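# Place a grinder body in the open carton

## Task

Put a single grinder body inside the carton that stands open, then open the hand so the body rests there unheld.

## Robot and tools

Robot: two arms, left_arm (base near y = +0.306 m) and right_arm (base near y = -0.272 m), with a small yaw of about 2 degrees each. Each has a five-finger hand: right_arm a right hand, left_arm its mirror-image left hand. A camera stand sits behind the arms.

Scene frame: origin at table-top height, halfway between the nominal bases. +x points out over the table, +y toward left_arm, +z up. Image left or right does not match arm names. Results give each hand point's end_effector_position (m) and end_effector_quat_wxyz in this frame. They can be off by a few cm, more at long reach.

Hand point: a spot 0.05 m in front of the palm and 0.15 m along the fingers from the wrist mount. Its +z runs along straight fingers, +y leaves the palm, and +x crosses the palm away from the thumb on the right hand, toward the thumb on the left hand. Straight fingertips end 0.06-0.07 m past the point, 0.06 m behind it along -y. A wrist bracket on the little-finger side, about 0.10 m across from the point, can strike things.

A row: 28 numbers, each in [-1, 1], always covering both arms. Order: left dx, dy, dz, rx, ry, rz; left little, ring, middle, index, thumb_bend, thumb_turn, force_limit, speed; then the same 14 for the right arm. The six pose numbers are an offset, not a pose. They count from that arm's Hand target as it was when the action or move began, along the Hand target's own axes. 1.0 equals 0.6 m or 180 degrees; rx, ry, rz form one rotation vector. All zeros re-requests the current Hand target. Rows in one action do not add up; a repeated offset in a new call moves further.

Hand numbers are absolute targets. Fingers and thumb_bend: +1 straight, -1 curled. thumb_turn: +1 beside the palm, -1 across in front, opposite the fingers. force_limit: -1 to +1 maps to about 0 to 10 N at the fingertip (15 N for the two thumb motors); a closing motor stops there. speed: near zero at -1, rising to full at +0.48 and above (full travel 0.49 s). With the thumb turned in, the hand can grasp objects about 0.035-0.065 m thick, or a handle of about 0.025 m. For a soft grip, close with speed -0.94 or lower. To leave a hand unchanged, resend the eight hand numbers of the last row actually executed for it; if none yet, use its hand_measured values plus hand_force_limit and hand_speed. A motor starts only when its target changes by at least 0.002. To tighten, raise force_limit and send a target more closed than hand_measured; to loosen, send one more open.

Tools:
- execute_actions(actions, cameras): actions is a list of actions; each action is up to 15 rows, one per 1/30 s step, the last row held to fill 15 steps. cameras: list of names, ["all"], or []; by default images come only with an empty actions list.
- move(target, speed, blend, blocking, cameras): target is one 28-number row or a list of up to 15 rows; every row is an offset from the Hand targets at the move's start, not from the previous row. speed: m/s, 0.002 to 4.3, default 0.25 (turns capped at twice that in rad/s), one value or one per target. blend: m, corner rounding per target, 0 means stop at each. blocking=false returns after about 0.5 s while motion continues. Paths are straight, do not avoid obstacles or the other arm, and cap at 10 s total. The result adds a move: line, e.g. done, off_target, moving, held, fault, plus limits such as paced (pose clipped) or held (steps withheld). done only means within 10 mm and 2 degrees, not that nothing is touched.
- wait(seconds 0-10, cameras): let the scene run with last commands held.
- stop(cameras): brake a running move.
- zoom_image(camera, region [x0, y0, x1, y1] in pixels, at most 504 by 504): closer view of the newest image from cam_high, cam_low, cam_left_wrist or cam_right_wrist (all 672x504).
- show_instructions(): shows reference pages.
- finished_scene(scene): ends the scene with its integer number; irreversible.

Result lines: Hand target (your last commanded pose after clipping; next offsets start here), hand_measured, hand_stopped_by (moving, target, force, stalled, fault), hand_load_n (fingertip N, positive pushing open; near 0 means the grip was lost), hand_force_limit, hand_speed, joint positions, velocities and torques, motor temperatures, and step positions for action calls.

Behaviour: orientation commands are clipped each step to within 40 degrees of the measured one. Arms often rest 1-3 cm (up to 5) short, usually low; a later command asks again, and you may add the missing distance. Small turns can shift the hand point noticeably. Faster moves lag and overshoot more and hit harder; targets far past a contact press harder; an arm blocked by something keeps pushing until commanded back past its hand point.

Avoid: dropping the part or releasing it while it moves; slamming into the table, carton or fixed things; any contact or squeeze between the two hands; large finger loads from pushing, twisting or swinging a load; anything leaving the table. Route paths away from an arm's own base. Motors heat when loaded, stretched or pushing; MOTOR HOT appears from 85 °C, and at 100 °C that arm goes limp for 30-60 s. Loose objects may occasionally be nudged by the scene.

Each tool is called by a JSON object that holds its "method" and its "body", one argument or row to a line.

Reference images:

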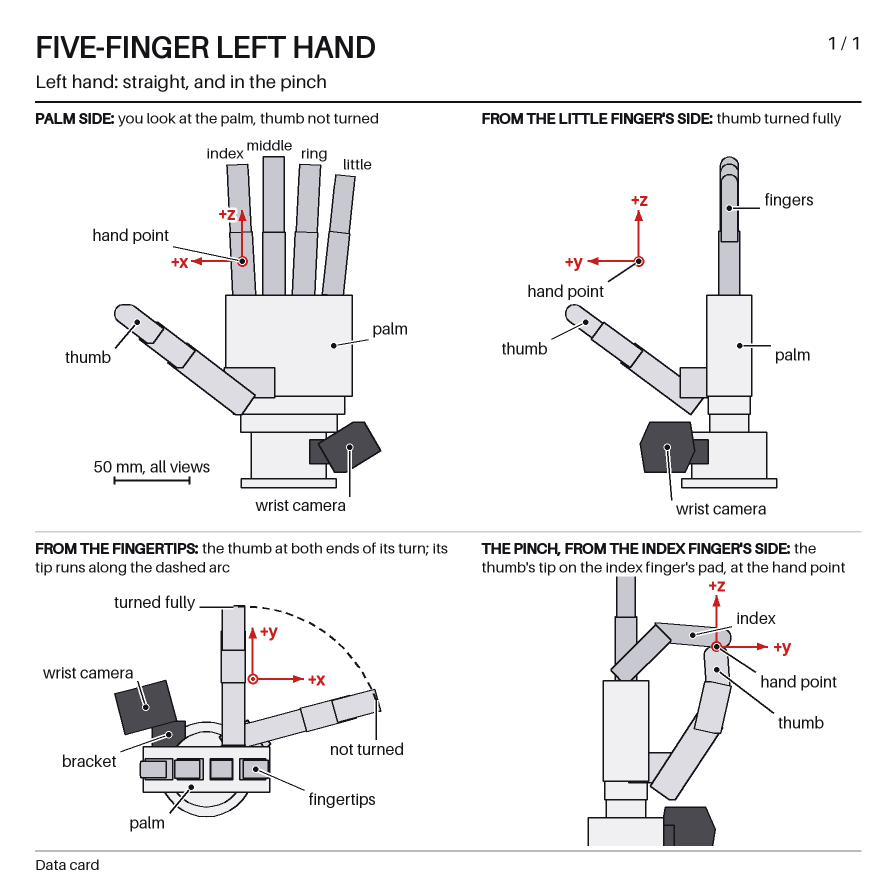

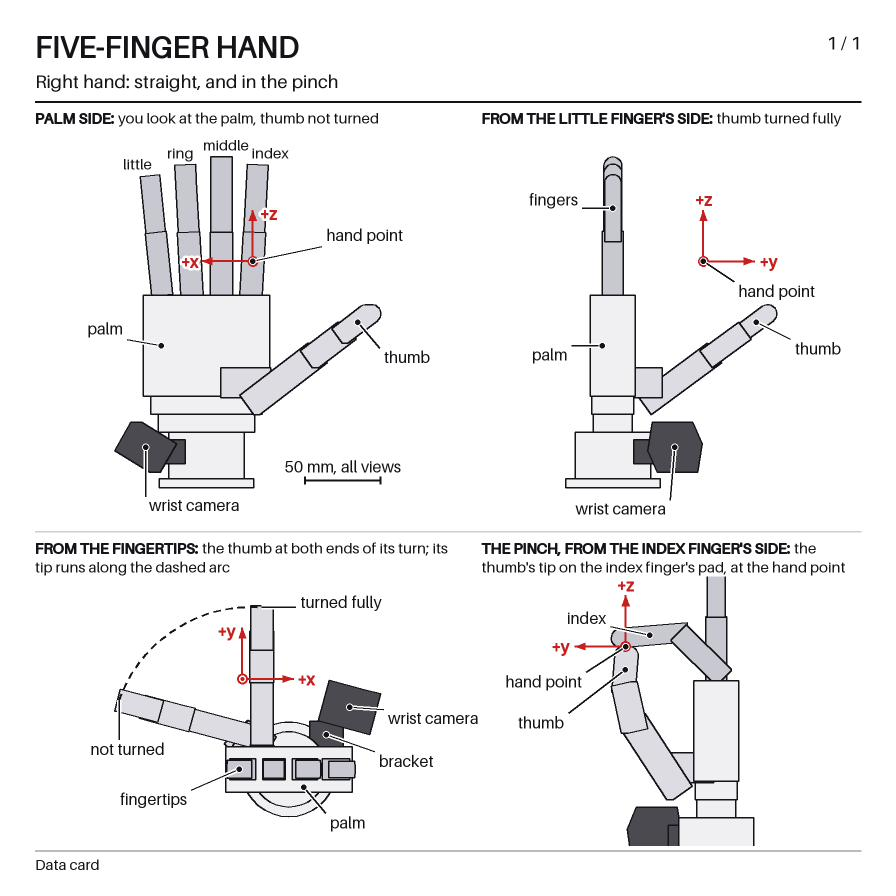

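## Session

{"method": "execute_actions", "body": {
  "actions": []
}}

Scene clock: 0.00 s.
left_arm: end_effector_position=(+0.9027, +0.2919, +0.3356) hand_measured=(+1.000, +1.000, +1.000, +1.000, +1.000, +1.000) hand_load_n=(+0.0, +0.0, +0.0, +0.0, -0.5, +0.0) hand_stopped_by=(target, target, target, target, target, target) hand_force_limit=0.00 hand_speed=-0.80 end_effector_quat_wxyz=(-0.295, +0.555, -0.415, +0.658) | right_arm: end_effector_position=(+0.5125, -0.2447, +0.3523) hand_measured=(+1.000, +1.000, +1.000, +1.000, +1.000, +1.000) hand_load_n=(+0.0, +0.0, +0.0, +0.0, +0.0, +0.0) hand_stopped_by=(target, target, target, target, target, target) hand_force_limit=0.00 hand_speed=-0.80 end_effector_quat_wxyz=(+0.031, +0.600, -0.384, +0.701)
Joint positions: left_arm=[0.076 2.272 2.237 0.077 0.33 -0.52] | right_arm=[0.498 1.154 0.916 0.209 1.08 -1.02]
Joint velocities: within noise
Joint torques (N m): no reading
Motor temperatures (°C): left_arm=[31 33 31 30 31 28] | right_arm=[32 34 30 36 30 32]
Heat: left arm: hottest shoulder 33 °C; right arm: hottest wrist pitch 36 °C.
Hand target: left_arm +0.9019, +0.2918, +0.3649; -0.306, +0.538, -0.410, +0.670 | right_arm +0.5159, -0.2429, +0.3647; +0.023, +0.591, -0.389, +0.706

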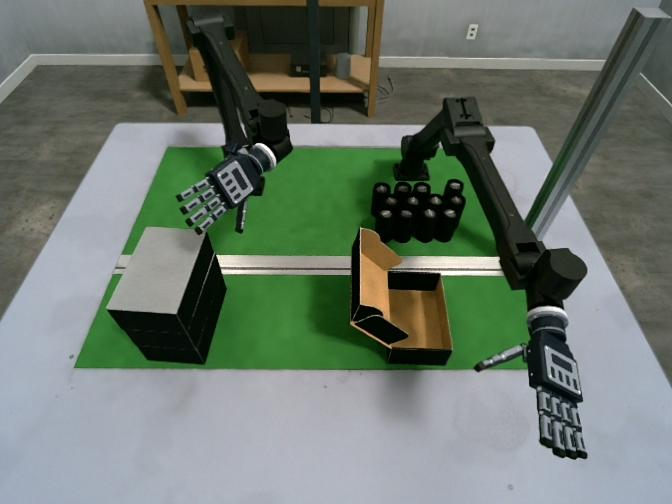

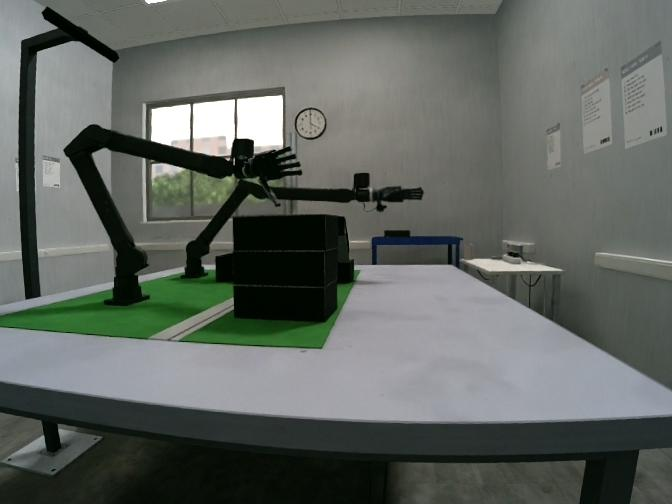

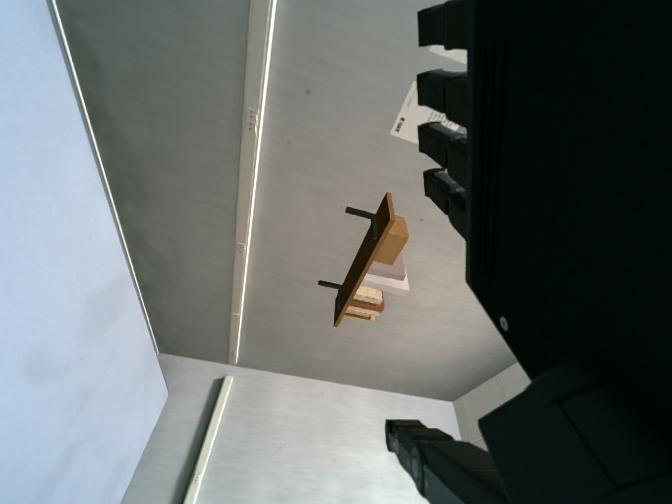

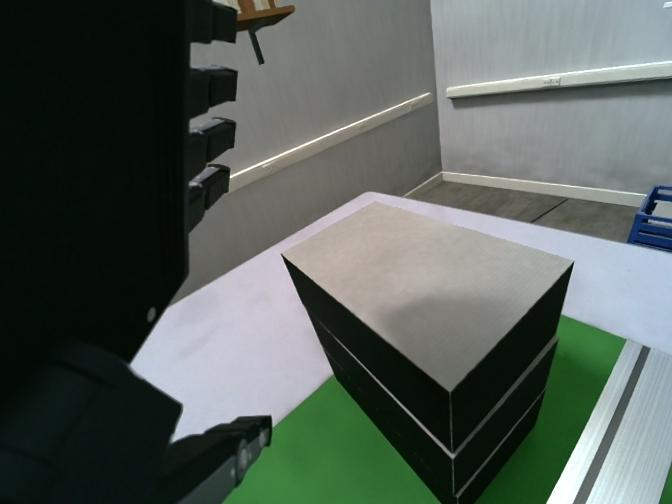

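{"method": "zoom_image", "body": {
  "camera": "cam_high",
  "region": [320, 150, 500, 285]
}}

{"method": "zoom_image", "body": {
  "camera": "cam_high",
  "region": [320, 210, 500, 380]
}}

{"method": "zoom_image", "body": {
  "camera": "cam_low",
  "region": [150, 180, 400, 340]
}}

Scaled by 2.800 from the camera's 672x504 image, which has a finer 960x720 frame.

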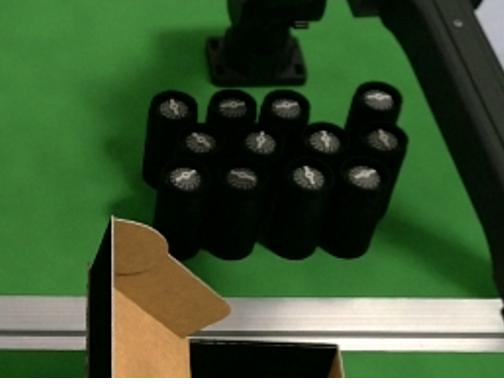

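Scaled by 2.800 from the camera's 672x504 image, which has a finer 960x720 frame.

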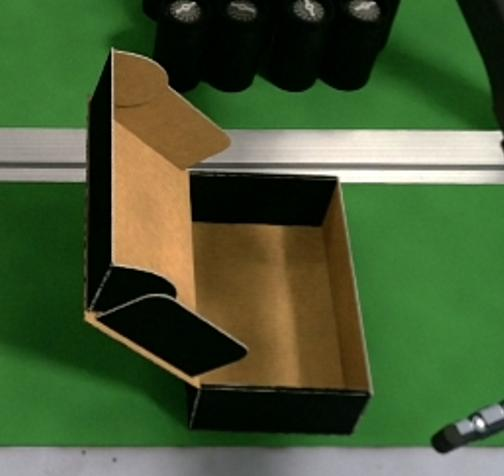

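Scaled by 2.016 from the camera's 672x504 image, which has a finer 960x720 frame.

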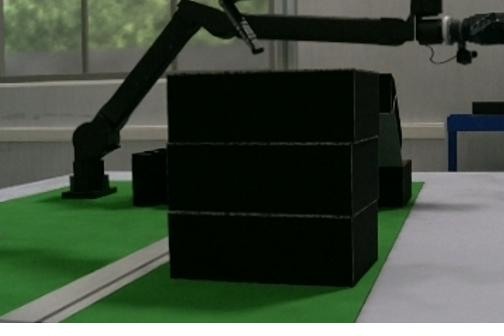

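{"method": "move", "body": {
  "target": [0.309,-0.0317,-0.959,-0.495,-0.1847,0.0649,1,1,1,1,1,1,0,-0.8,0,0,0,0,0,0,1,1,1,1,1,1,0,-0.8],
  "cameras": ["all"]
}}

Scene clock: 60.77 s.
left_arm: end_effector_position=(+0.3035, +0.2746, +0.4179) hand_measured=(+1.000, +1.000, +1.000, +1.000, +1.000, +1.000) hand_load_n=(+0.0, +0.0, +0.0, +0.0, +0.0, +0.0) hand_stopped_by=(target, target, target, target, target, target) hand_force_limit=0.00 hand_speed=-0.80 end_effector_quat_wxyz=(-0.120, +0.706, -0.683, +0.144) | right_arm: end_effector_position=(+0.5125, -0.2447, +0.3523) hand_measured=(+1.000, +1.000, +1.000, +1.000, +1.000, +1.000) hand_load_n=(+0.0, +0.0, +0.0, +0.0, +0.0, +0.0) hand_stopped_by=(target, target, target, target, target, target) hand_force_limit=0.00 hand_speed=-0.80 end_effector_quat_wxyz=(+0.031, +0.600, -0.384, +0.701)
Joint positions: left_arm=[-0.01 1.25 1.732 -1.677 0.036 -0.017] | right_arm=[0.498 1.154 0.916 0.209 1.08 -1.02]
Joint torques (N m): left_arm=[-2.55 -6.65 8.1 0.8 -0.12 0.12] | right_arm=[-0.15 -7.41 11.59 1.33 0.09 -0.12]
Motor temperatures (°C): left_arm=[31 37 37 30 31 28] | right_arm=[32 34 39 35 30 31]
Heat: left arm: hottest shoulder 37 °C; right arm: hottest elbow 39 °C.
Hand target: left_arm +0.3001, +0.2695, +0.4204; +0.000, +0.707, -0.707, -0.001 | right_arm +0.5159, -0.2429, +0.3647; +0.023, +0.591, -0.389, +0.706
Off the commanded pose: left_arm 0.007 m, 22 deg | right_arm 0.013 m, 2 deg.
joint sent to its limit (left arm) — joint 4 (wrist pitch), lower limit. The joint targets are off in orientation, not in position.
move: off_target (left_arm, right_arm)
camera_calibration:
cam_left_wrist: T_world_to_cam=[[0.906736, -0.182095, 0.380357, -0.389693], [-0.355453, -0.815342, 0.457024, 0.13842], [0.226899, -0.549599, -0.804026, 0.531391], [0, 0, 0, 1]] pos_world=[0.281979, 0.33395, 0.512213]

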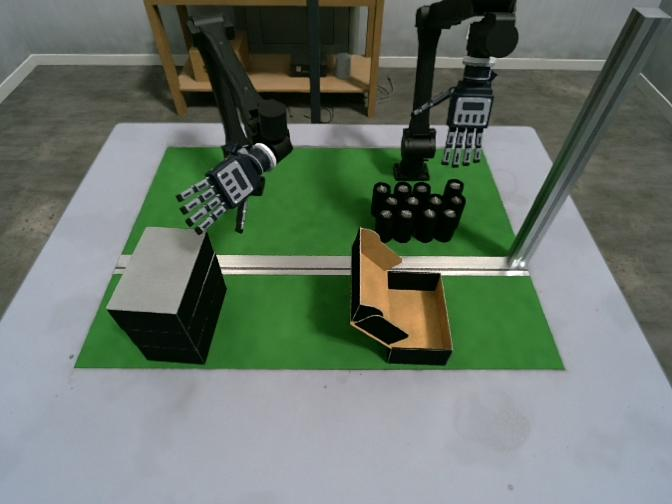

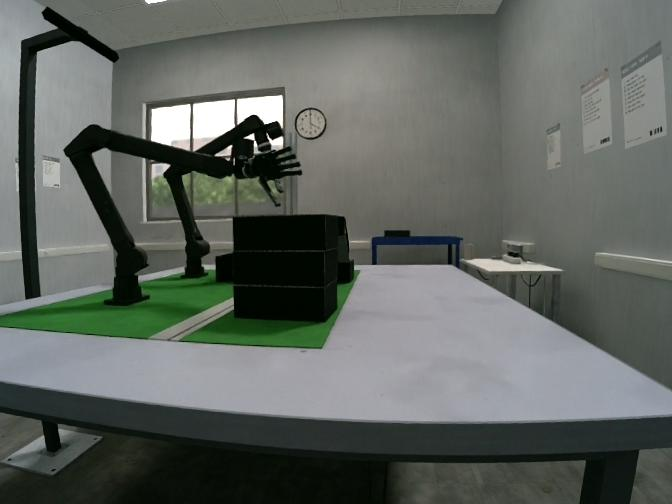

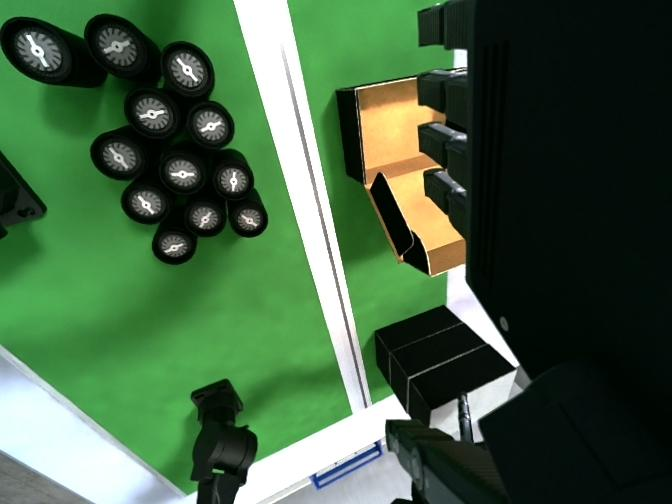

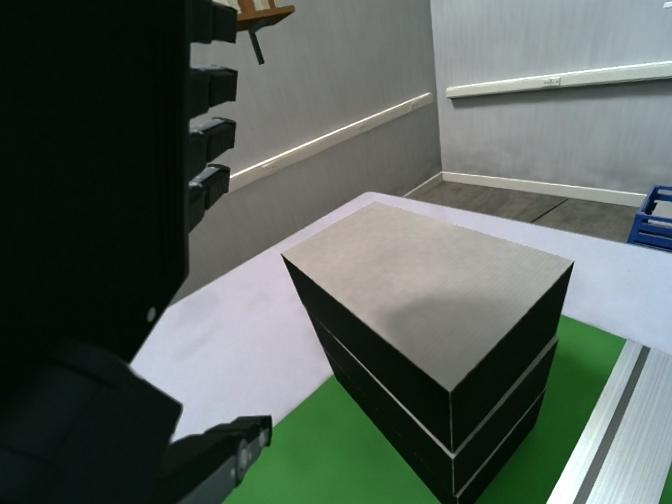

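{"method": "zoom_image", "body": {
  "camera": "cam_low",
  "region": [170, 220, 250, 300]
}}

{"method": "zoom_image", "body": {
  "camera": "cam_left_wrist",
  "region": [0, 0, 280, 280]
}}

{"method": "zoom_image", "body": {
  "camera": "cam_high",
  "region": [360, 170, 480, 250]
}}

Scaled by 6.300 from the camera's 672x504 image, which has a finer 960x720 frame.

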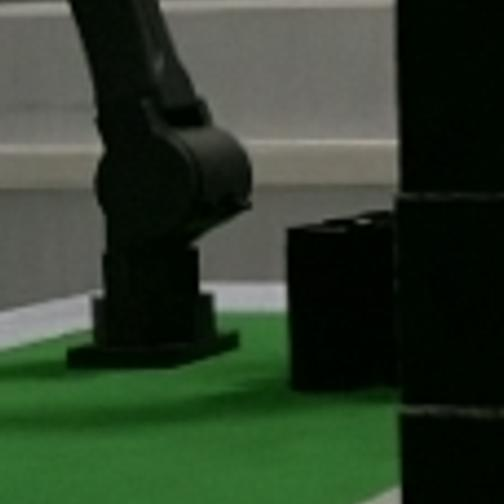

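Scaled by 1.800 from the camera's 672x504 image, which has a finer 960x720 frame.

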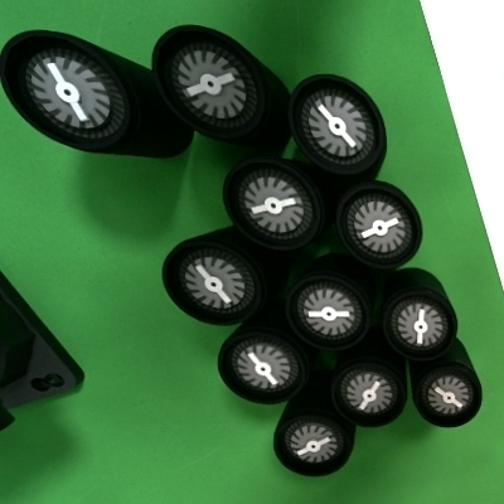

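Scaled by 4.200 from the camera's 672x504 image, which has a finer 960x720 frame.

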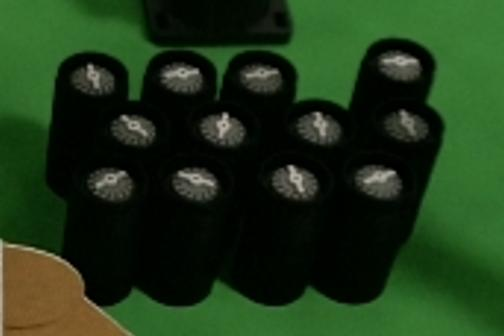

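{"method": "move", "body": {
  "target": [-0.126,0.0635,0.367,0,0,0,1,1,1,1,1,-1,0,0,0,0,0,0,0,0,1,1,1,1,1,1,0,-0.8],
  "cameras": ["cam_high","cam_left_wrist"]
}}

Scene clock: 196.00 s.
left_arm: end_effector_position=(+0.2572, +0.3386, +0.1983) hand_measured=(+1.000, +1.000, +1.000, +1.000, +1.000, -1.000) hand_load_n=(+0.0, +0.0, +0.0, +0.0, +0.0, +0.0) hand_stopped_by=(target, target, target, target, target, target) hand_force_limit=0.00 hand_speed=0.00 end_effector_quat_wxyz=(+0.009, +0.705, -0.709, -0.006) | right_arm: end_effector_position=(+0.5125, -0.2447, +0.3523) hand_measured=(+1.000, +1.000, +1.000, +1.000, +1.000, +1.000) hand_load_n=(+0.0, +0.0, +0.0, +0.0, +0.0, +0.0) hand_stopped_by=(target, target, target, target, target, target) hand_force_limit=0.00 hand_speed=-0.80 end_effector_quat_wxyz=(+0.031, +0.600, -0.384, +0.701)
Joint positions: left_arm=[0.142 1.324 1.194 -1.463 0.001 0.181] | right_arm=[0.498 1.154 0.916 0.209 1.08 -1.02]
Joint torques (N m): left_arm=[-0.21 -7.82 8.54 0.87 -0.15 0.13] | right_arm=[-0.15 -7.47 11.54 1.36 0.08 -0.11]
Heat: left arm: hottest elbow 36 °C; right arm: hottest elbow 42 °C.
Hand target: left_arm +0.2617, +0.3451, +0.2003; +0.000, +0.707, -0.707, +0.000 | right_arm +0.5159, -0.2429, +0.3647; +0.023, +0.591, -0.389, +0.706
Off the commanded pose: left_arm 0.008 m, 1 deg | right_arm 0.013 m, 2 deg.
move: off_target (right_arm)
camera_calibration:
cam_left_wrist: T_world_to_cam=[[0.974015, -0.226466, -0.00268966, -0.178783], [-0.189068, -0.81959, 0.540857, 0.216468], [-0.12469, -0.526295, -0.84111, 0.490392], [0, 0, 0, 1]] pos_world=[0.276212, 0.395018, 0.294915]
Images, in order (width x height): cam_high 672x504, cam_left_wrist 672x504.

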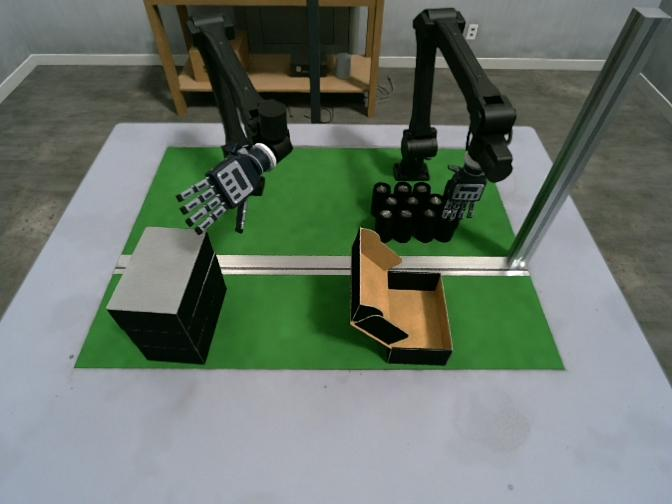

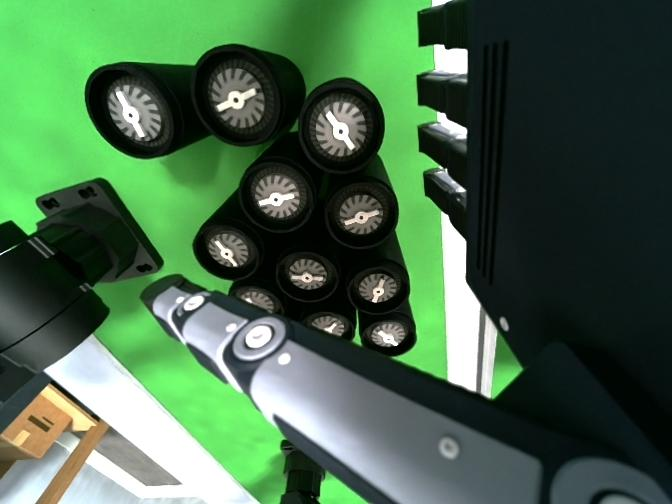

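{"method": "move", "body": {
  "target": [-0.019,0.0053,0.147,0,0,0,1,1,1,1,1,-1,0,0,0,0,0,0,0,0,1,1,1,1,1,1,0,-0.8],
  "speed": 0.1,
  "cameras": ["cam_high","cam_left_wrist"]
}}

Scene clock: 207.60 s.
left_arm: end_effector_position=(+0.2551, +0.3497, +0.1136) hand_measured=(+1.000, +1.000, +1.000, +1.000, +1.000, -1.000) hand_load_n=(+0.0, +0.0, +0.0, +0.0, +0.0, +0.0) hand_stopped_by=(target, target, target, target, target, target) hand_force_limit=0.00 hand_speed=0.00 end_effector_quat_wxyz=(+0.004, +0.704, -0.710, -0.002) | right_arm: end_effector_position=(+0.5125, -0.2447, +0.3523) hand_measured=(+1.000, +1.000, +1.000, +1.000, +1.000, +1.000) hand_load_n=(+0.0, +0.0, +0.0, +0.0, +0.0, +0.0) hand_stopped_by=(target, target, target, target, target, target) hand_force_limit=0.00 hand_speed=-0.80 end_effector_quat_wxyz=(+0.031, +0.600, -0.384, +0.701)
Joint positions: left_arm=[0.172 1.371 1.012 -1.222 0.001 0.213] | right_arm=[0.498 1.154 0.916 0.209 1.08 -1.02]
Joint torques (N m): left_arm=[-0.09 -7.36 7.75 0.91 -0.15 0.12] | right_arm=[-0.26 -7.36 11.56 1.32 0.08 -0.12]
Heat: left arm: hottest elbow 36 °C; right arm: hottest elbow 42 °C.
Hand target: left_arm +0.2583, +0.3565, +0.1120; +0.000, +0.707, -0.707, -0.001 | right_arm +0.5159, -0.2429, +0.3647; +0.023, +0.591, -0.389, +0.706
Off the commanded pose: left_arm 0.008 m, 1 deg | right_arm 0.013 m, 2 deg.
move: off_target (right_arm)
camera_calibration:
cam_left_wrist: T_world_to_cam=[[0.973463, -0.228721, 0.00744244, -0.174598], [-0.196819, -0.820205, 0.537146, 0.273607], [-0.116752, -0.524357, -0.843456, 0.422302], [0, 0, 0, 1]] pos_world=[0.273121, 0.405917, 0.210526]
Images, in order (width x height): cam_high 672x504, cam_left_wrist 672x504.

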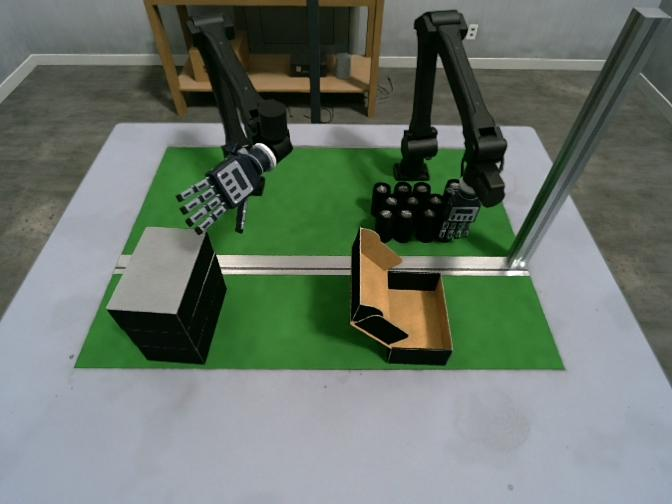

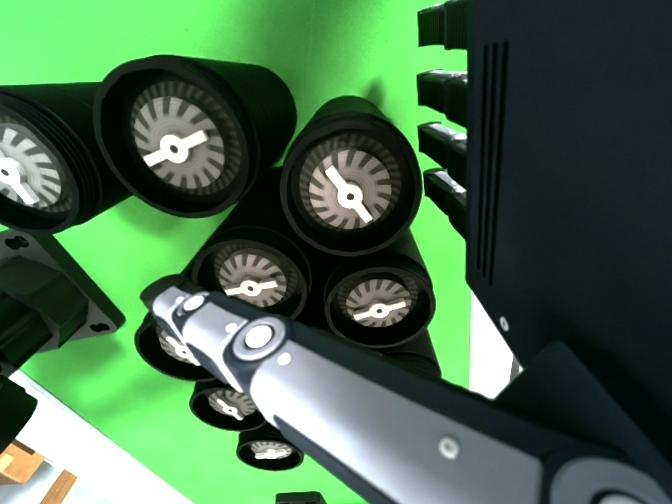

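{"method": "move", "body": {
  "target": [-0.0033,0,0.056,0,0,0,1,1,1,1,1,-1,0,0,0,0,0,0,0,0,1,1,1,1,1,1,0,-0.8],
  "speed": 0.05,
  "cameras": ["cam_left_wrist"]
}}

Scene clock: 218.13 s.
left_arm: end_effector_position=(+0.2553, +0.3516, +0.0810) hand_measured=(+1.000, +1.000, +1.000, +1.000, +1.000, -1.000) hand_load_n=(+0.0, +0.0, +0.0, +0.0, +0.0, +0.0) hand_stopped_by=(target, target, target, target, target, target) hand_force_limit=0.00 hand_speed=0.00 end_effector_quat_wxyz=(+0.004, +0.704, -0.710, -0.002) | right_arm: end_effector_position=(+0.5125, -0.2447, +0.3523) hand_measured=(+1.000, +1.000, +1.000, +1.000, +1.000, +1.000) hand_load_n=(+0.0, +0.0, +0.0, +0.0, +0.0, +0.0) hand_stopped_by=(target, target, target, target, target, target) hand_force_limit=0.00 hand_speed=-0.80 end_effector_quat_wxyz=(+0.031, +0.600, -0.384, +0.701)
Joint positions: left_arm=[0.177 1.408 0.957 -1.128 0.001 0.219] | right_arm=[0.498 1.154 0.916 0.209 1.08 -1.02]
Joint torques (N m): left_arm=[-0.03 -7.41 7.34 0.98 -0.15 0.12] | right_arm=[-0.09 -7.41 11.56 1.33 0.08 -0.12]
Heat: left arm: hottest elbow 36 °C; right arm: hottest elbow 42 °C.
Hand target: left_arm +0.2583, +0.3585, +0.0785; +0.000, +0.707, -0.707, -0.001 | right_arm +0.5159, -0.2429, +0.3647; +0.023, +0.591, -0.389, +0.706
Off the commanded pose: left_arm 0.008 m, 1 deg | right_arm 0.013 m, 2 deg.
move: off_target (right_arm)
camera_calibration:
cam_left_wrist: T_world_to_cam=[[0.973366, -0.229087, 0.00884337, -0.17419], [-0.197934, -0.820283, 0.536617, 0.293146], [-0.115678, -0.524075, -0.843779, 0.395475], [0, 0, 0, 1]] pos_world=[0.273322, 0.407817, 0.177927]
Images, in order (width x height): cam_left_wrist 672x504.

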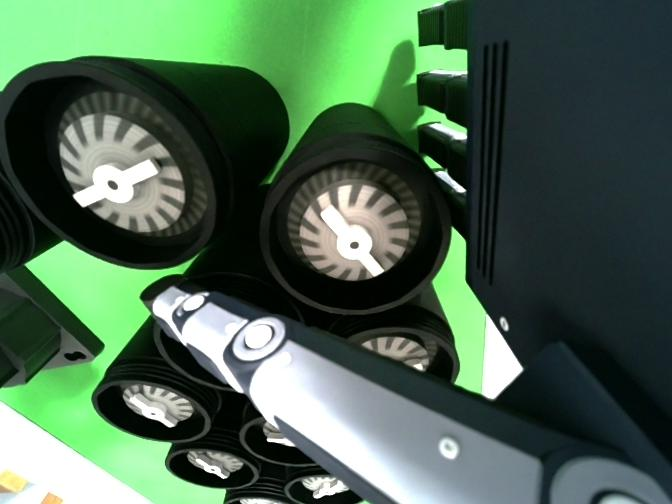

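{"method": "move", "body": {
  "target": [
    [0,0,-0.015,0,0,0,1,1,1,1,0.6,-1,0,-0.3,0,0,0,0,0,0,1,1,1,1,1,1,0,-0.8],
    [0,0.0115,-0.015,0,0,0,1,1,1,1,0.6,-1,0,-0.3,0,0,0,0,0,0,1,1,1,1,1,1,0,-0.8]
  ],
  "speed": 0.05,
  "cameras": ["cam_left_wrist"]
}}

Scene clock: 226.63 s.
left_arm: end_effector_position=(+0.2529, +0.3528, +0.0832) hand_measured=(+1.000, +1.000, +1.000, +1.000, +0.944, -1.000) hand_load_n=(+0.0, +0.0, +0.0, +0.0, +0.5, +0.5) hand_stopped_by=(target, target, target, target, force, target) hand_force_limit=0.00 hand_speed=-0.30 end_effector_quat_wxyz=(+0.005, +0.704, -0.710, -0.004) | right_arm: end_effector_position=(+0.5125, -0.2447, +0.3523) hand_measured=(+1.000, +1.000, +1.000, +1.000, +1.000, +1.000) hand_load_n=(+0.0, +0.0, +0.0, +0.0, +0.0, +0.0) hand_stopped_by=(target, target, target, target, target, target) hand_force_limit=0.00 hand_speed=-0.80 end_effector_quat_wxyz=(+0.031, +0.600, -0.384, +0.701)
Joint positions: left_arm=[0.18 1.402 0.957 -1.137 -0.001 0.222] | right_arm=[0.498 1.154 0.916 0.209 1.08 -1.02]
Joint torques (N m): left_arm=[0.09 -9.17 7.17 0.25 -0.05 0.13] | right_arm=[-0.21 -7.41 11.56 1.33 0.08 -0.12]
Heat: left arm: hottest elbow 36 °C; right arm: hottest elbow 43 °C.
Hand target: left_arm +0.2514, +0.3584, +0.0874; +0.000, +0.707, -0.707, -0.001 | right_arm +0.5159, -0.2429, +0.3647; +0.023, +0.591, -0.389, +0.706
Off the commanded pose: left_arm 0.007 m, 1 deg | right_arm 0.013 m, 2 deg.
move: off_target (right_arm)
camera_calibration:
cam_left_wrist: T_world_to_cam=[[0.973484, -0.228702, 0.00493737, -0.171419], [-0.195589, -0.820956, 0.536447, 0.292044], [-0.118633, -0.523188, -0.84392, 0.398072], [0, 0, 0, 1]] pos_world=[0.271218, 0.408818, 0.180121]
Images, in order (width x height): cam_left_wrist 672x504.

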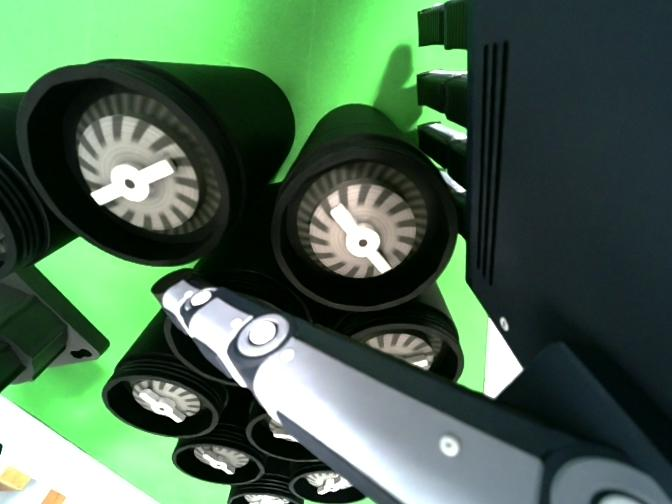

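{"method": "move", "body": {
  "target": [
    [0,0,-0.05,0,0,0,1,1,1,1,1,-1,0,-0.3,0,0,0,0,0,0,1,1,1,1,1,1,0,-0.8],
    [0,-0.005,-0.05,0,0,0,1,1,1,1,0.6,-1,0.2,-0.3,0,0,0,0,0,0,1,1,1,1,1,1,0,-0.8]
  ],
  "speed": 0.05,
  "cameras": ["cam_left_wrist"]
}}

Scene clock: 235.73 s.
left_arm: end_effector_position=(+0.2380, +0.3497, +0.1010) hand_measured=(+1.000, +1.000, +1.000, +1.000, +0.600, -1.000) hand_load_n=(+0.0, +0.0, +0.0, +0.0, +0.0, +0.0) hand_stopped_by=(target, target, target, target, target, target) hand_force_limit=0.20 hand_speed=-0.30 end_effector_quat_wxyz=(+0.019, +0.704, -0.710, -0.013) | right_arm: end_effector_position=(+0.5125, -0.2447, +0.3523) hand_measured=(+1.000, +1.000, +1.000, +1.000, +1.000, +1.000) hand_load_n=(+0.0, +0.0, +0.0, +0.0, +0.0, +0.0) hand_stopped_by=(target, target, target, target, target, target) hand_force_limit=0.00 hand_speed=-0.80 end_effector_quat_wxyz=(+0.031, +0.600, -0.384, +0.701)
Joint positions: left_arm=[0.18 1.368 0.967 -1.215 -0.001 0.222] | right_arm=[0.498 1.154 0.916 0.209 1.08 -1.02]
Joint torques (N m): left_arm=[-0.15 -8.12 11.04 -0.13 -0.07 0.11] | right_arm=[-0.26 -7.36 11.56 1.31 0.08 -0.11]
Heat: left arm: hottest elbow 36 °C; right arm: hottest elbow 43 °C.
Hand target: left_arm +0.2545, +0.3584, +0.1175; +0.000, +0.707, -0.707, -0.001 | right_arm +0.5159, -0.2429, +0.3647; +0.023, +0.591, -0.389, +0.706
Off the commanded pose: left_arm 0.025 m, 3 deg | right_arm 0.013 m, 2 deg.
move: off_target (left_arm, right_arm); target 2's new numbers were sent with left_arm's hand 0.025 m and 3 deg from that target
camera_calibration:
cam_left_wrist: T_world_to_cam=[[0.973142, -0.228807, -0.0253422, -0.154534], [-0.177827, -0.817063, 0.548439, 0.270223], [-0.146193, -0.529203, -0.835806, 0.417571], [0, 0, 0, 1]] pos_world=[0.259482, 0.40641, 0.196891]
Images, in order (width x height): cam_left_wrist 672x504.

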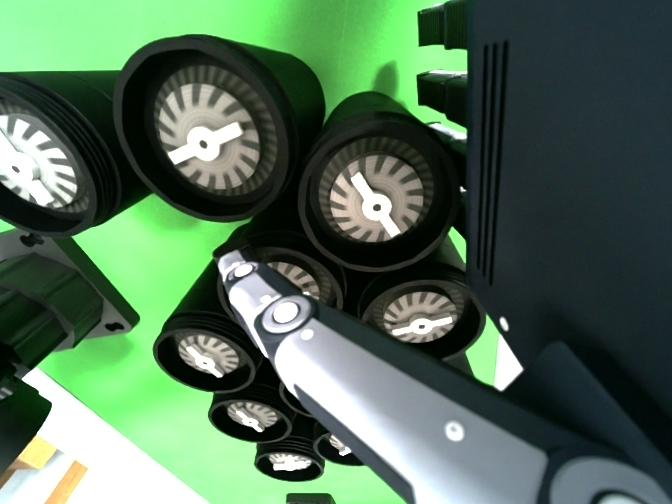

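{"method": "move", "body": {
  "target": [0,-0.0175,-0.0458,0,0,0,1,1,1,1,0.6,-1,0.2,-0.3,0,0,0,0,0,0,1,1,1,1,1,1,0,-0.8],
  "speed": 0.1,
  "cameras": ["cam_left_wrist"]
}}

Scene clock: 240.57 s.
left_arm: end_effector_position=(+0.2491, +0.3521, +0.1288) hand_measured=(+1.000, +1.000, +1.000, +1.000, +0.600, -1.000) hand_load_n=(+0.0, +0.0, +0.0, +0.0, +0.0, +0.0) hand_stopped_by=(target, target, target, target, target, target) hand_force_limit=0.20 hand_speed=-0.30 end_effector_quat_wxyz=(+0.018, +0.704, -0.710, -0.012) | right_arm: end_effector_position=(+0.5125, -0.2447, +0.3523) hand_measured=(+1.000, +1.000, +1.000, +1.000, +1.000, +1.000) hand_load_n=(+0.0, +0.0, +0.0, +0.0, +0.0, +0.0) hand_stopped_by=(target, target, target, target, target, target) hand_force_limit=0.00 hand_speed=-0.80 end_effector_quat_wxyz=(+0.031, +0.600, -0.384, +0.701)
Joint positions: left_arm=[0.18 1.368 1.045 -1.291 -0.001 0.222] | right_arm=[0.498 1.154 0.916 0.209 1.08 -1.02]
Joint torques (N m): left_arm=[-0.62 -8.06 11.36 -0.12 -0.05 0.06] | right_arm=[-0.15 -7.41 11.56 1.33 0.08 -0.12]
Heat: left arm: hottest elbow 37 °C; right arm: hottest elbow 43 °C.
Hand target: left_arm +0.2651, +0.3585, +0.1450; +0.000, +0.707, -0.707, +0.000 | right_arm +0.5159, -0.2429, +0.3647; +0.023, +0.591, -0.389, +0.706
Off the commanded pose: left_arm 0.024 m, 2 deg | right_arm 0.013 m, 2 deg.
move: off_target (left_arm, right_arm)
camera_calibration:
cam_left_wrist: T_world_to_cam=[[0.9732, -0.228812, -0.0229354, -0.164345], [-0.179275, -0.817384, 0.547489, 0.259539], [-0.144019, -0.528705, -0.836499, 0.443106], [0, 0, 0, 1]] pos_world=[0.270285, 0.408811, 0.224793]
Images, in order (width x height): cam_left_wrist 672x504.

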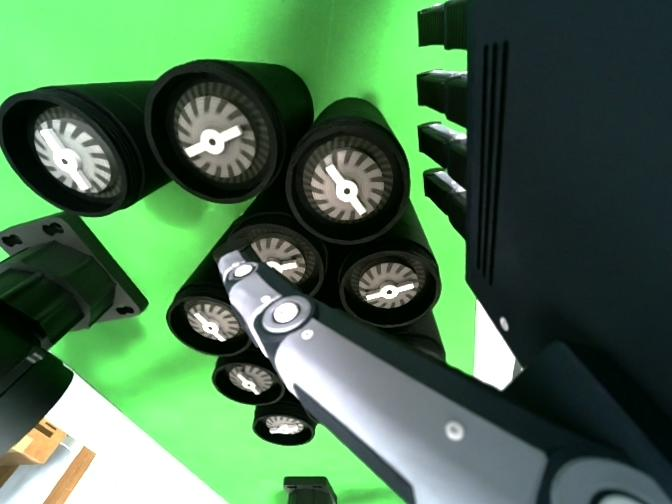

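{"method": "move", "body": {
  "target": [0,0.0318,0.05,0,0,0,1,1,1,1,0.4,-1,0.2,-0.3,0,0,0,0,0,0,1,1,1,1,1,1,0,-0.8],
  "speed": 0.05,
  "cameras": ["cam_left_wrist"]
}}

Scene clock: 250.70 s.
left_arm: end_effector_position=(+0.2428, +0.3521, +0.1111) hand_measured=(+1.000, +1.000, +1.000, +1.000, +0.400, -1.000) hand_load_n=(+0.0, +0.0, +0.0, +0.5, +0.0, +0.0) hand_stopped_by=(target, target, target, target, target, target) hand_force_limit=0.20 hand_speed=-0.30 end_effector_quat_wxyz=(+0.012, +0.704, -0.710, -0.008) | right_arm: end_effector_position=(+0.5125, -0.2447, +0.3523) hand_measured=(+1.000, +1.000, +1.000, +1.000, +1.000, +1.000) hand_load_n=(+0.0, +0.0, +0.0, +0.0, +0.0, +0.0) hand_stopped_by=(target, target, target, target, target, target) hand_force_limit=0.00 hand_speed=-0.80 end_effector_quat_wxyz=(+0.031, +0.600, -0.384, +0.701)
Joint positions: left_arm=[0.184 1.358 0.99 -1.231 -0.001 0.226] | right_arm=[0.498 1.154 0.916 0.209 1.08 -1.02]
Joint torques (N m): left_arm=[0.03 -8.76 7.58 0.87 -0.06 0.12] | right_arm=[-0.15 -7.41 11.55 1.36 0.09 -0.12]
Heat: left arm: hottest elbow 38 °C; right arm: hottest elbow 43 °C.
Hand target: left_arm +0.2458, +0.3584, +0.1149; +0.001, +0.707, -0.707, -0.001 | right_arm +0.5159, -0.2429, +0.3647; +0.023, +0.591, -0.389, +0.706
Off the commanded pose: left_arm 0.008 m, 2 deg | right_arm 0.013 m, 2 deg.
move: off_target (right_arm)
camera_calibration:
cam_left_wrist: T_world_to_cam=[[0.973423, -0.228758, -0.0108261, -0.160095], [-0.186402, -0.818878, 0.542856, 0.270946], [-0.133048, -0.526411, -0.839756, 0.424318], [0, 0, 0, 1]] pos_world=[0.2628, 0.408614, 0.207505]
Images, in order (width x height): cam_left_wrist 672x504.

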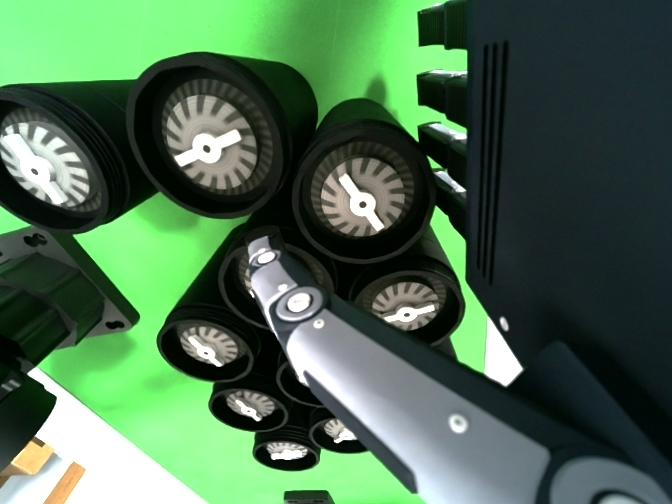

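{"method": "move", "body": {
  "target": [0.005,0,0.035,0,0,0,1,1,1,1,0.4,-1,0.2,-0.3,0,0,0,0,0,0,1,1,1,1,1,1,0,-0.8],
  "speed": 0.04,
  "cameras": ["cam_left_wrist"]
}}

Scene clock: 254.33 s.
left_arm: end_effector_position=(+0.2438, +0.3523, +0.1021) hand_measured=(+1.000, +1.000, +1.000, +1.000, +0.402, -1.000) hand_load_n=(+0.0, +0.0, +0.0, +0.0, +4.0, +0.0) hand_stopped_by=(target, target, target, target, target, target) hand_force_limit=0.20 hand_speed=-0.30 end_effector_quat_wxyz=(+0.005, +0.704, -0.710, -0.004) | right_arm: end_effector_position=(+0.5125, -0.2447, +0.3523) hand_measured=(+1.000, +1.000, +1.000, +1.000, +1.000, +1.000) hand_load_n=(+0.0, +0.0, +0.0, +0.0, +0.0, +0.0) hand_stopped_by=(target, target, target, target, target, target) hand_force_limit=0.00 hand_speed=-0.80 end_effector_quat_wxyz=(+0.031, +0.600, -0.384, +0.701)
Joint positions: left_arm=[0.184 1.358 0.967 -1.193 -0.001 0.226] | right_arm=[0.498 1.154 0.916 0.209 1.08 -1.02]
Joint torques (N m): left_arm=[-0.56 -6.95 6.28 1.84 -0.05 0.05] | right_arm=[-0.21 -7.36 11.55 1.32 0.08 -0.11]
Heat: left arm: hottest elbow 38 °C; right arm: hottest elbow 43 °C.
Hand target: left_arm +0.2459, +0.3555, +0.0940; +0.000, +0.707, -0.707, +0.000 | right_arm +0.5159, -0.2429, +0.3647; +0.023, +0.591, -0.389, +0.706
Off the commanded pose: left_arm 0.009 m, 1 deg | right_arm 0.013 m, 2 deg.
move: off_target (right_arm)
camera_calibration:
cam_left_wrist: T_world_to_cam=[[0.973399, -0.229089, 0.0036656, -0.162504], [-0.195169, -0.820681, 0.537022, 0.279498], [-0.120017, -0.523452, -0.84356, 0.413155], [0, 0, 0, 1]] pos_world=[0.262316, 0.408417, 0.19902]
Images, in order (width x height): cam_left_wrist 672x504.

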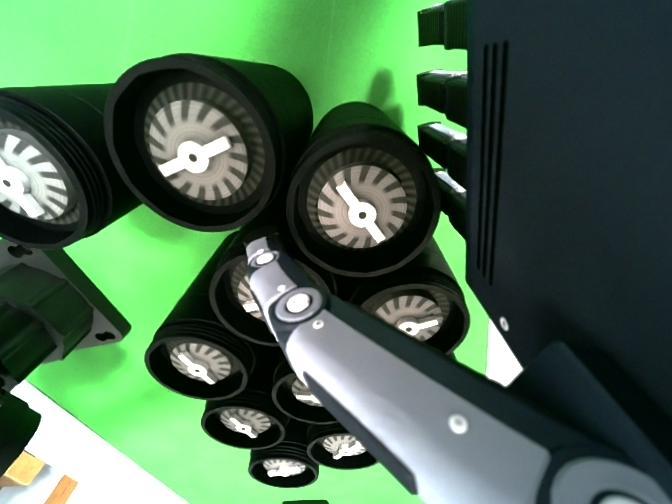

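{"method": "zoom_image", "body": {
  "camera": "cam_left_wrist",
  "region": [180, 190, 380, 340]
}}

{"method": "zoom_image", "body": {
  "camera": "cam_high",
  "region": [400, 150, 520, 250]
}}

Scaled by 2.520 from the camera's 672x504 image, which has a finer 960x720 frame.

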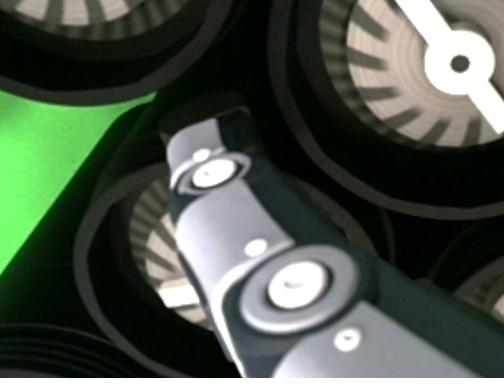

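This scene's latest camera images include none from cam_high. They are from: cam_left_wrist. cam_high's image comes with the result of a call that names it in "cameras".

{"method": "move", "body": {
  "target": [0,-0.0267,-0.16,0,0,0,1,1,1,1,0.4,-1,0.2,-0.3,0,0,0,0,0,0,1,1,1,1,1,1,0,-0.8],
  "speed": 0.12,
  "cameras": ["cam_high","cam_left_wrist"]
}}

Scene clock: 283.17 s.
left_arm: end_effector_position=(+0.2472, +0.3529, +0.1714) hand_measured=(+1.000, +1.000, +1.000, +1.000, +0.400, -1.000) hand_load_n=(+0.0, +0.0, +0.0, +0.0, +0.5, +0.0) hand_stopped_by=(target, target, target, target, target, target) hand_force_limit=0.20 hand_speed=-0.30 end_effector_quat_wxyz=(+0.021, +0.705, -0.709, -0.014) | right_arm: end_effector_position=(+0.5125, -0.2447, +0.3523) hand_measured=(+1.000, +1.000, +1.000, +1.000, +1.000, +1.000) hand_load_n=(+0.0, +0.0, +0.0, +0.0, +0.0, +0.0) hand_stopped_by=(target, target, target, target, target, target) hand_force_limit=0.00 hand_speed=-0.80 end_effector_quat_wxyz=(+0.031, +0.600, -0.384, +0.701)
Joint positions: left_arm=[0.184 1.338 1.131 -1.413 -0.001 0.223] | right_arm=[0.498 1.154 0.916 0.209 1.08 -1.02]
Joint torques (N m): left_arm=[-1.2 -8.41 11.73 -0.16 -0.03 -0.01] | right_arm=[-0.21 -7.47 11.54 1.32 0.08 -0.12]
Heat: left arm: hottest elbow 37 °C; right arm: hottest elbow 43 °C.
Hand target: left_arm +0.2621, +0.3555, +0.1900; +0.000, +0.707, -0.707, -0.001 | right_arm +0.5159, -0.2429, +0.3647; +0.023, +0.591, -0.389, +0.706
Off the commanded pose: left_arm 0.024 m, 3 deg | right_arm 0.013 m, 2 deg.
move: off_target (left_arm, right_arm)
camera_calibration:
cam_left_wrist: T_world_to_cam=[[0.973553, -0.226596, -0.0291415, -0.161125], [-0.173691, -0.816972, 0.549898, 0.234637], [-0.148412, -0.530293, -0.834724, 0.48017], [0, 0, 0, 1]] pos_world=[0.268881, 0.409812, 0.267087]
Images, in order (width x height): cam_high 672x504, cam_left_wrist 672x504.

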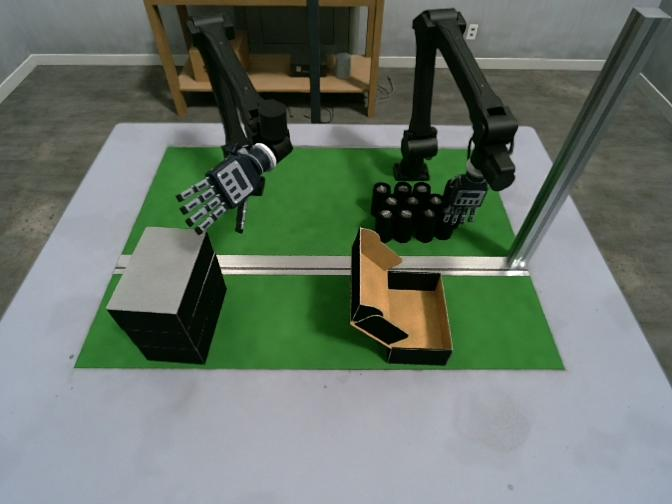

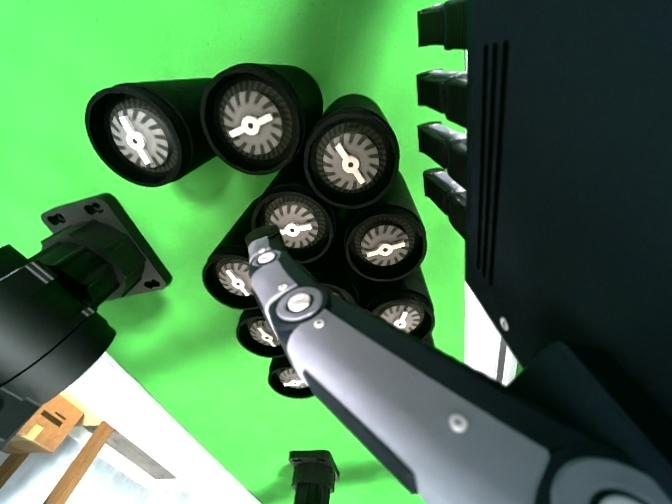

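{"method": "move", "body": {
  "target": [-0.0608,0.175,-0.058,0,0,-0.5,1,1,1,1,0.6,-1,0.2,-0.3,0,0,0,0,0,0,1,1,1,1,1,1,0,-0.8],
  "speed": 0.15,
  "cameras": ["cam_high","cam_low","cam_left_wrist"]
}}

Scene clock: 292.87 s.
left_arm: end_effector_position=(+0.1603, +0.3901, +0.2224) hand_measured=(+1.000, +1.000, +1.000, +1.000, +0.600, -1.000) hand_load_n=(+0.0, +0.0, +0.5, +0.0, +0.0, +0.0) hand_stopped_by=(target, target, target, target, target, target) hand_force_limit=0.20 hand_speed=-0.30 end_effector_quat_wxyz=(+0.000, +1.000, -0.012, -0.001) | right_arm: end_effector_position=(+0.5125, -0.2447, +0.3523) hand_measured=(+1.000, +1.000, +1.000, +1.000, +1.000, +1.000) hand_load_n=(+0.0, +0.0, +0.0, +0.0, +0.0, +0.0) hand_stopped_by=(target, target, target, target, target, target) hand_force_limit=0.00 hand_speed=-0.80 end_effector_quat_wxyz=(+0.031, +0.600, -0.384, +0.701)
Joint positions: left_arm=[0.658 0.922 0.967 -1.617 -0.001 -0.855] | right_arm=[0.498 1.154 0.916 0.209 1.08 -1.02]
Joint torques (N m): left_arm=[-0.03 -2.67 8.2 -0.02 -0.03 -0.02] | right_arm=[-0.32 -7.36 11.58 1.35 0.08 -0.11]
Heat: left arm: hottest elbow 37 °C; right arm: hottest elbow 43 °C.
Hand target: left_arm +0.1571, +0.3919, +0.2250; +0.000, +1.000, +0.000, -0.001 | right_arm +0.5159, -0.2429, +0.3647; +0.023, +0.591, -0.389, +0.706
Off the commanded pose: left_arm 0.004 m, 1 deg | right_arm 0.013 m, 2 deg.
move: off_target (right_arm)
camera_calibration:
cam_left_wrist: T_world_to_cam=[[0.24459, 0.969495, 0.0159462, -0.426489], [0.819187, -0.215412, 0.531535, -0.167865], [0.518756, -0.116945, -0.846886, 0.26415], [0, 0, 0, 1]] pos_world=[0.104798, 0.40821, 0.319732]
Images, in order (width x height): cam_high 672x504, cam_low 672x504, cam_left_wrist 672x504.

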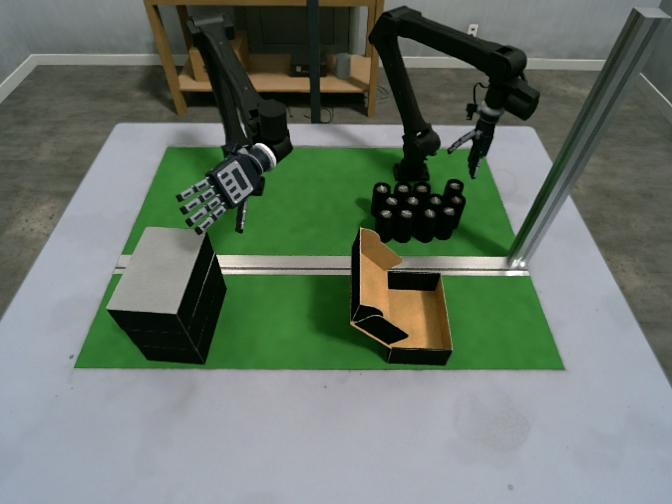

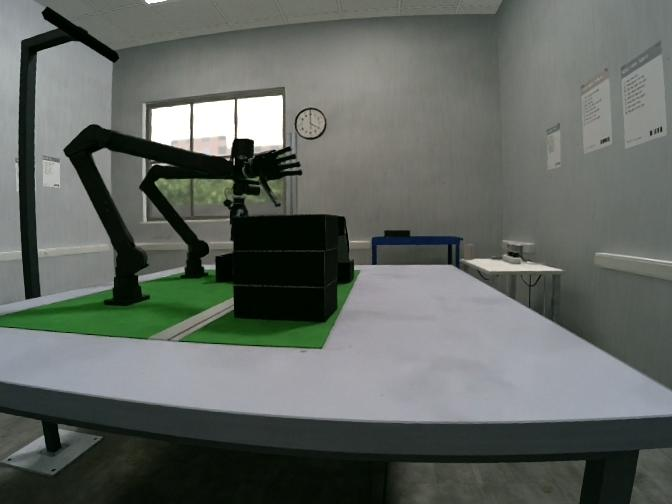

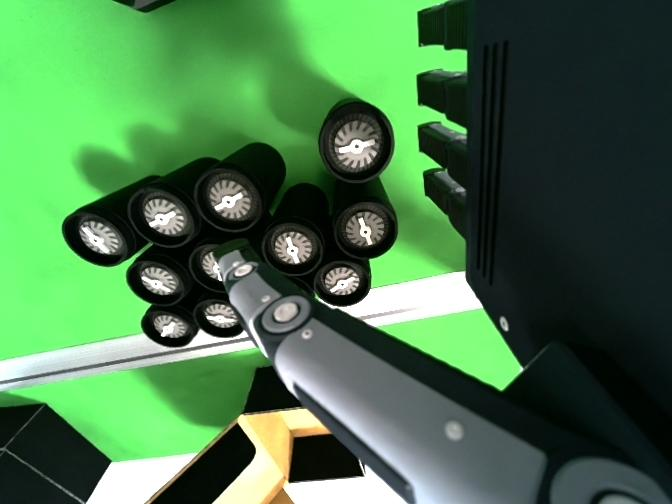

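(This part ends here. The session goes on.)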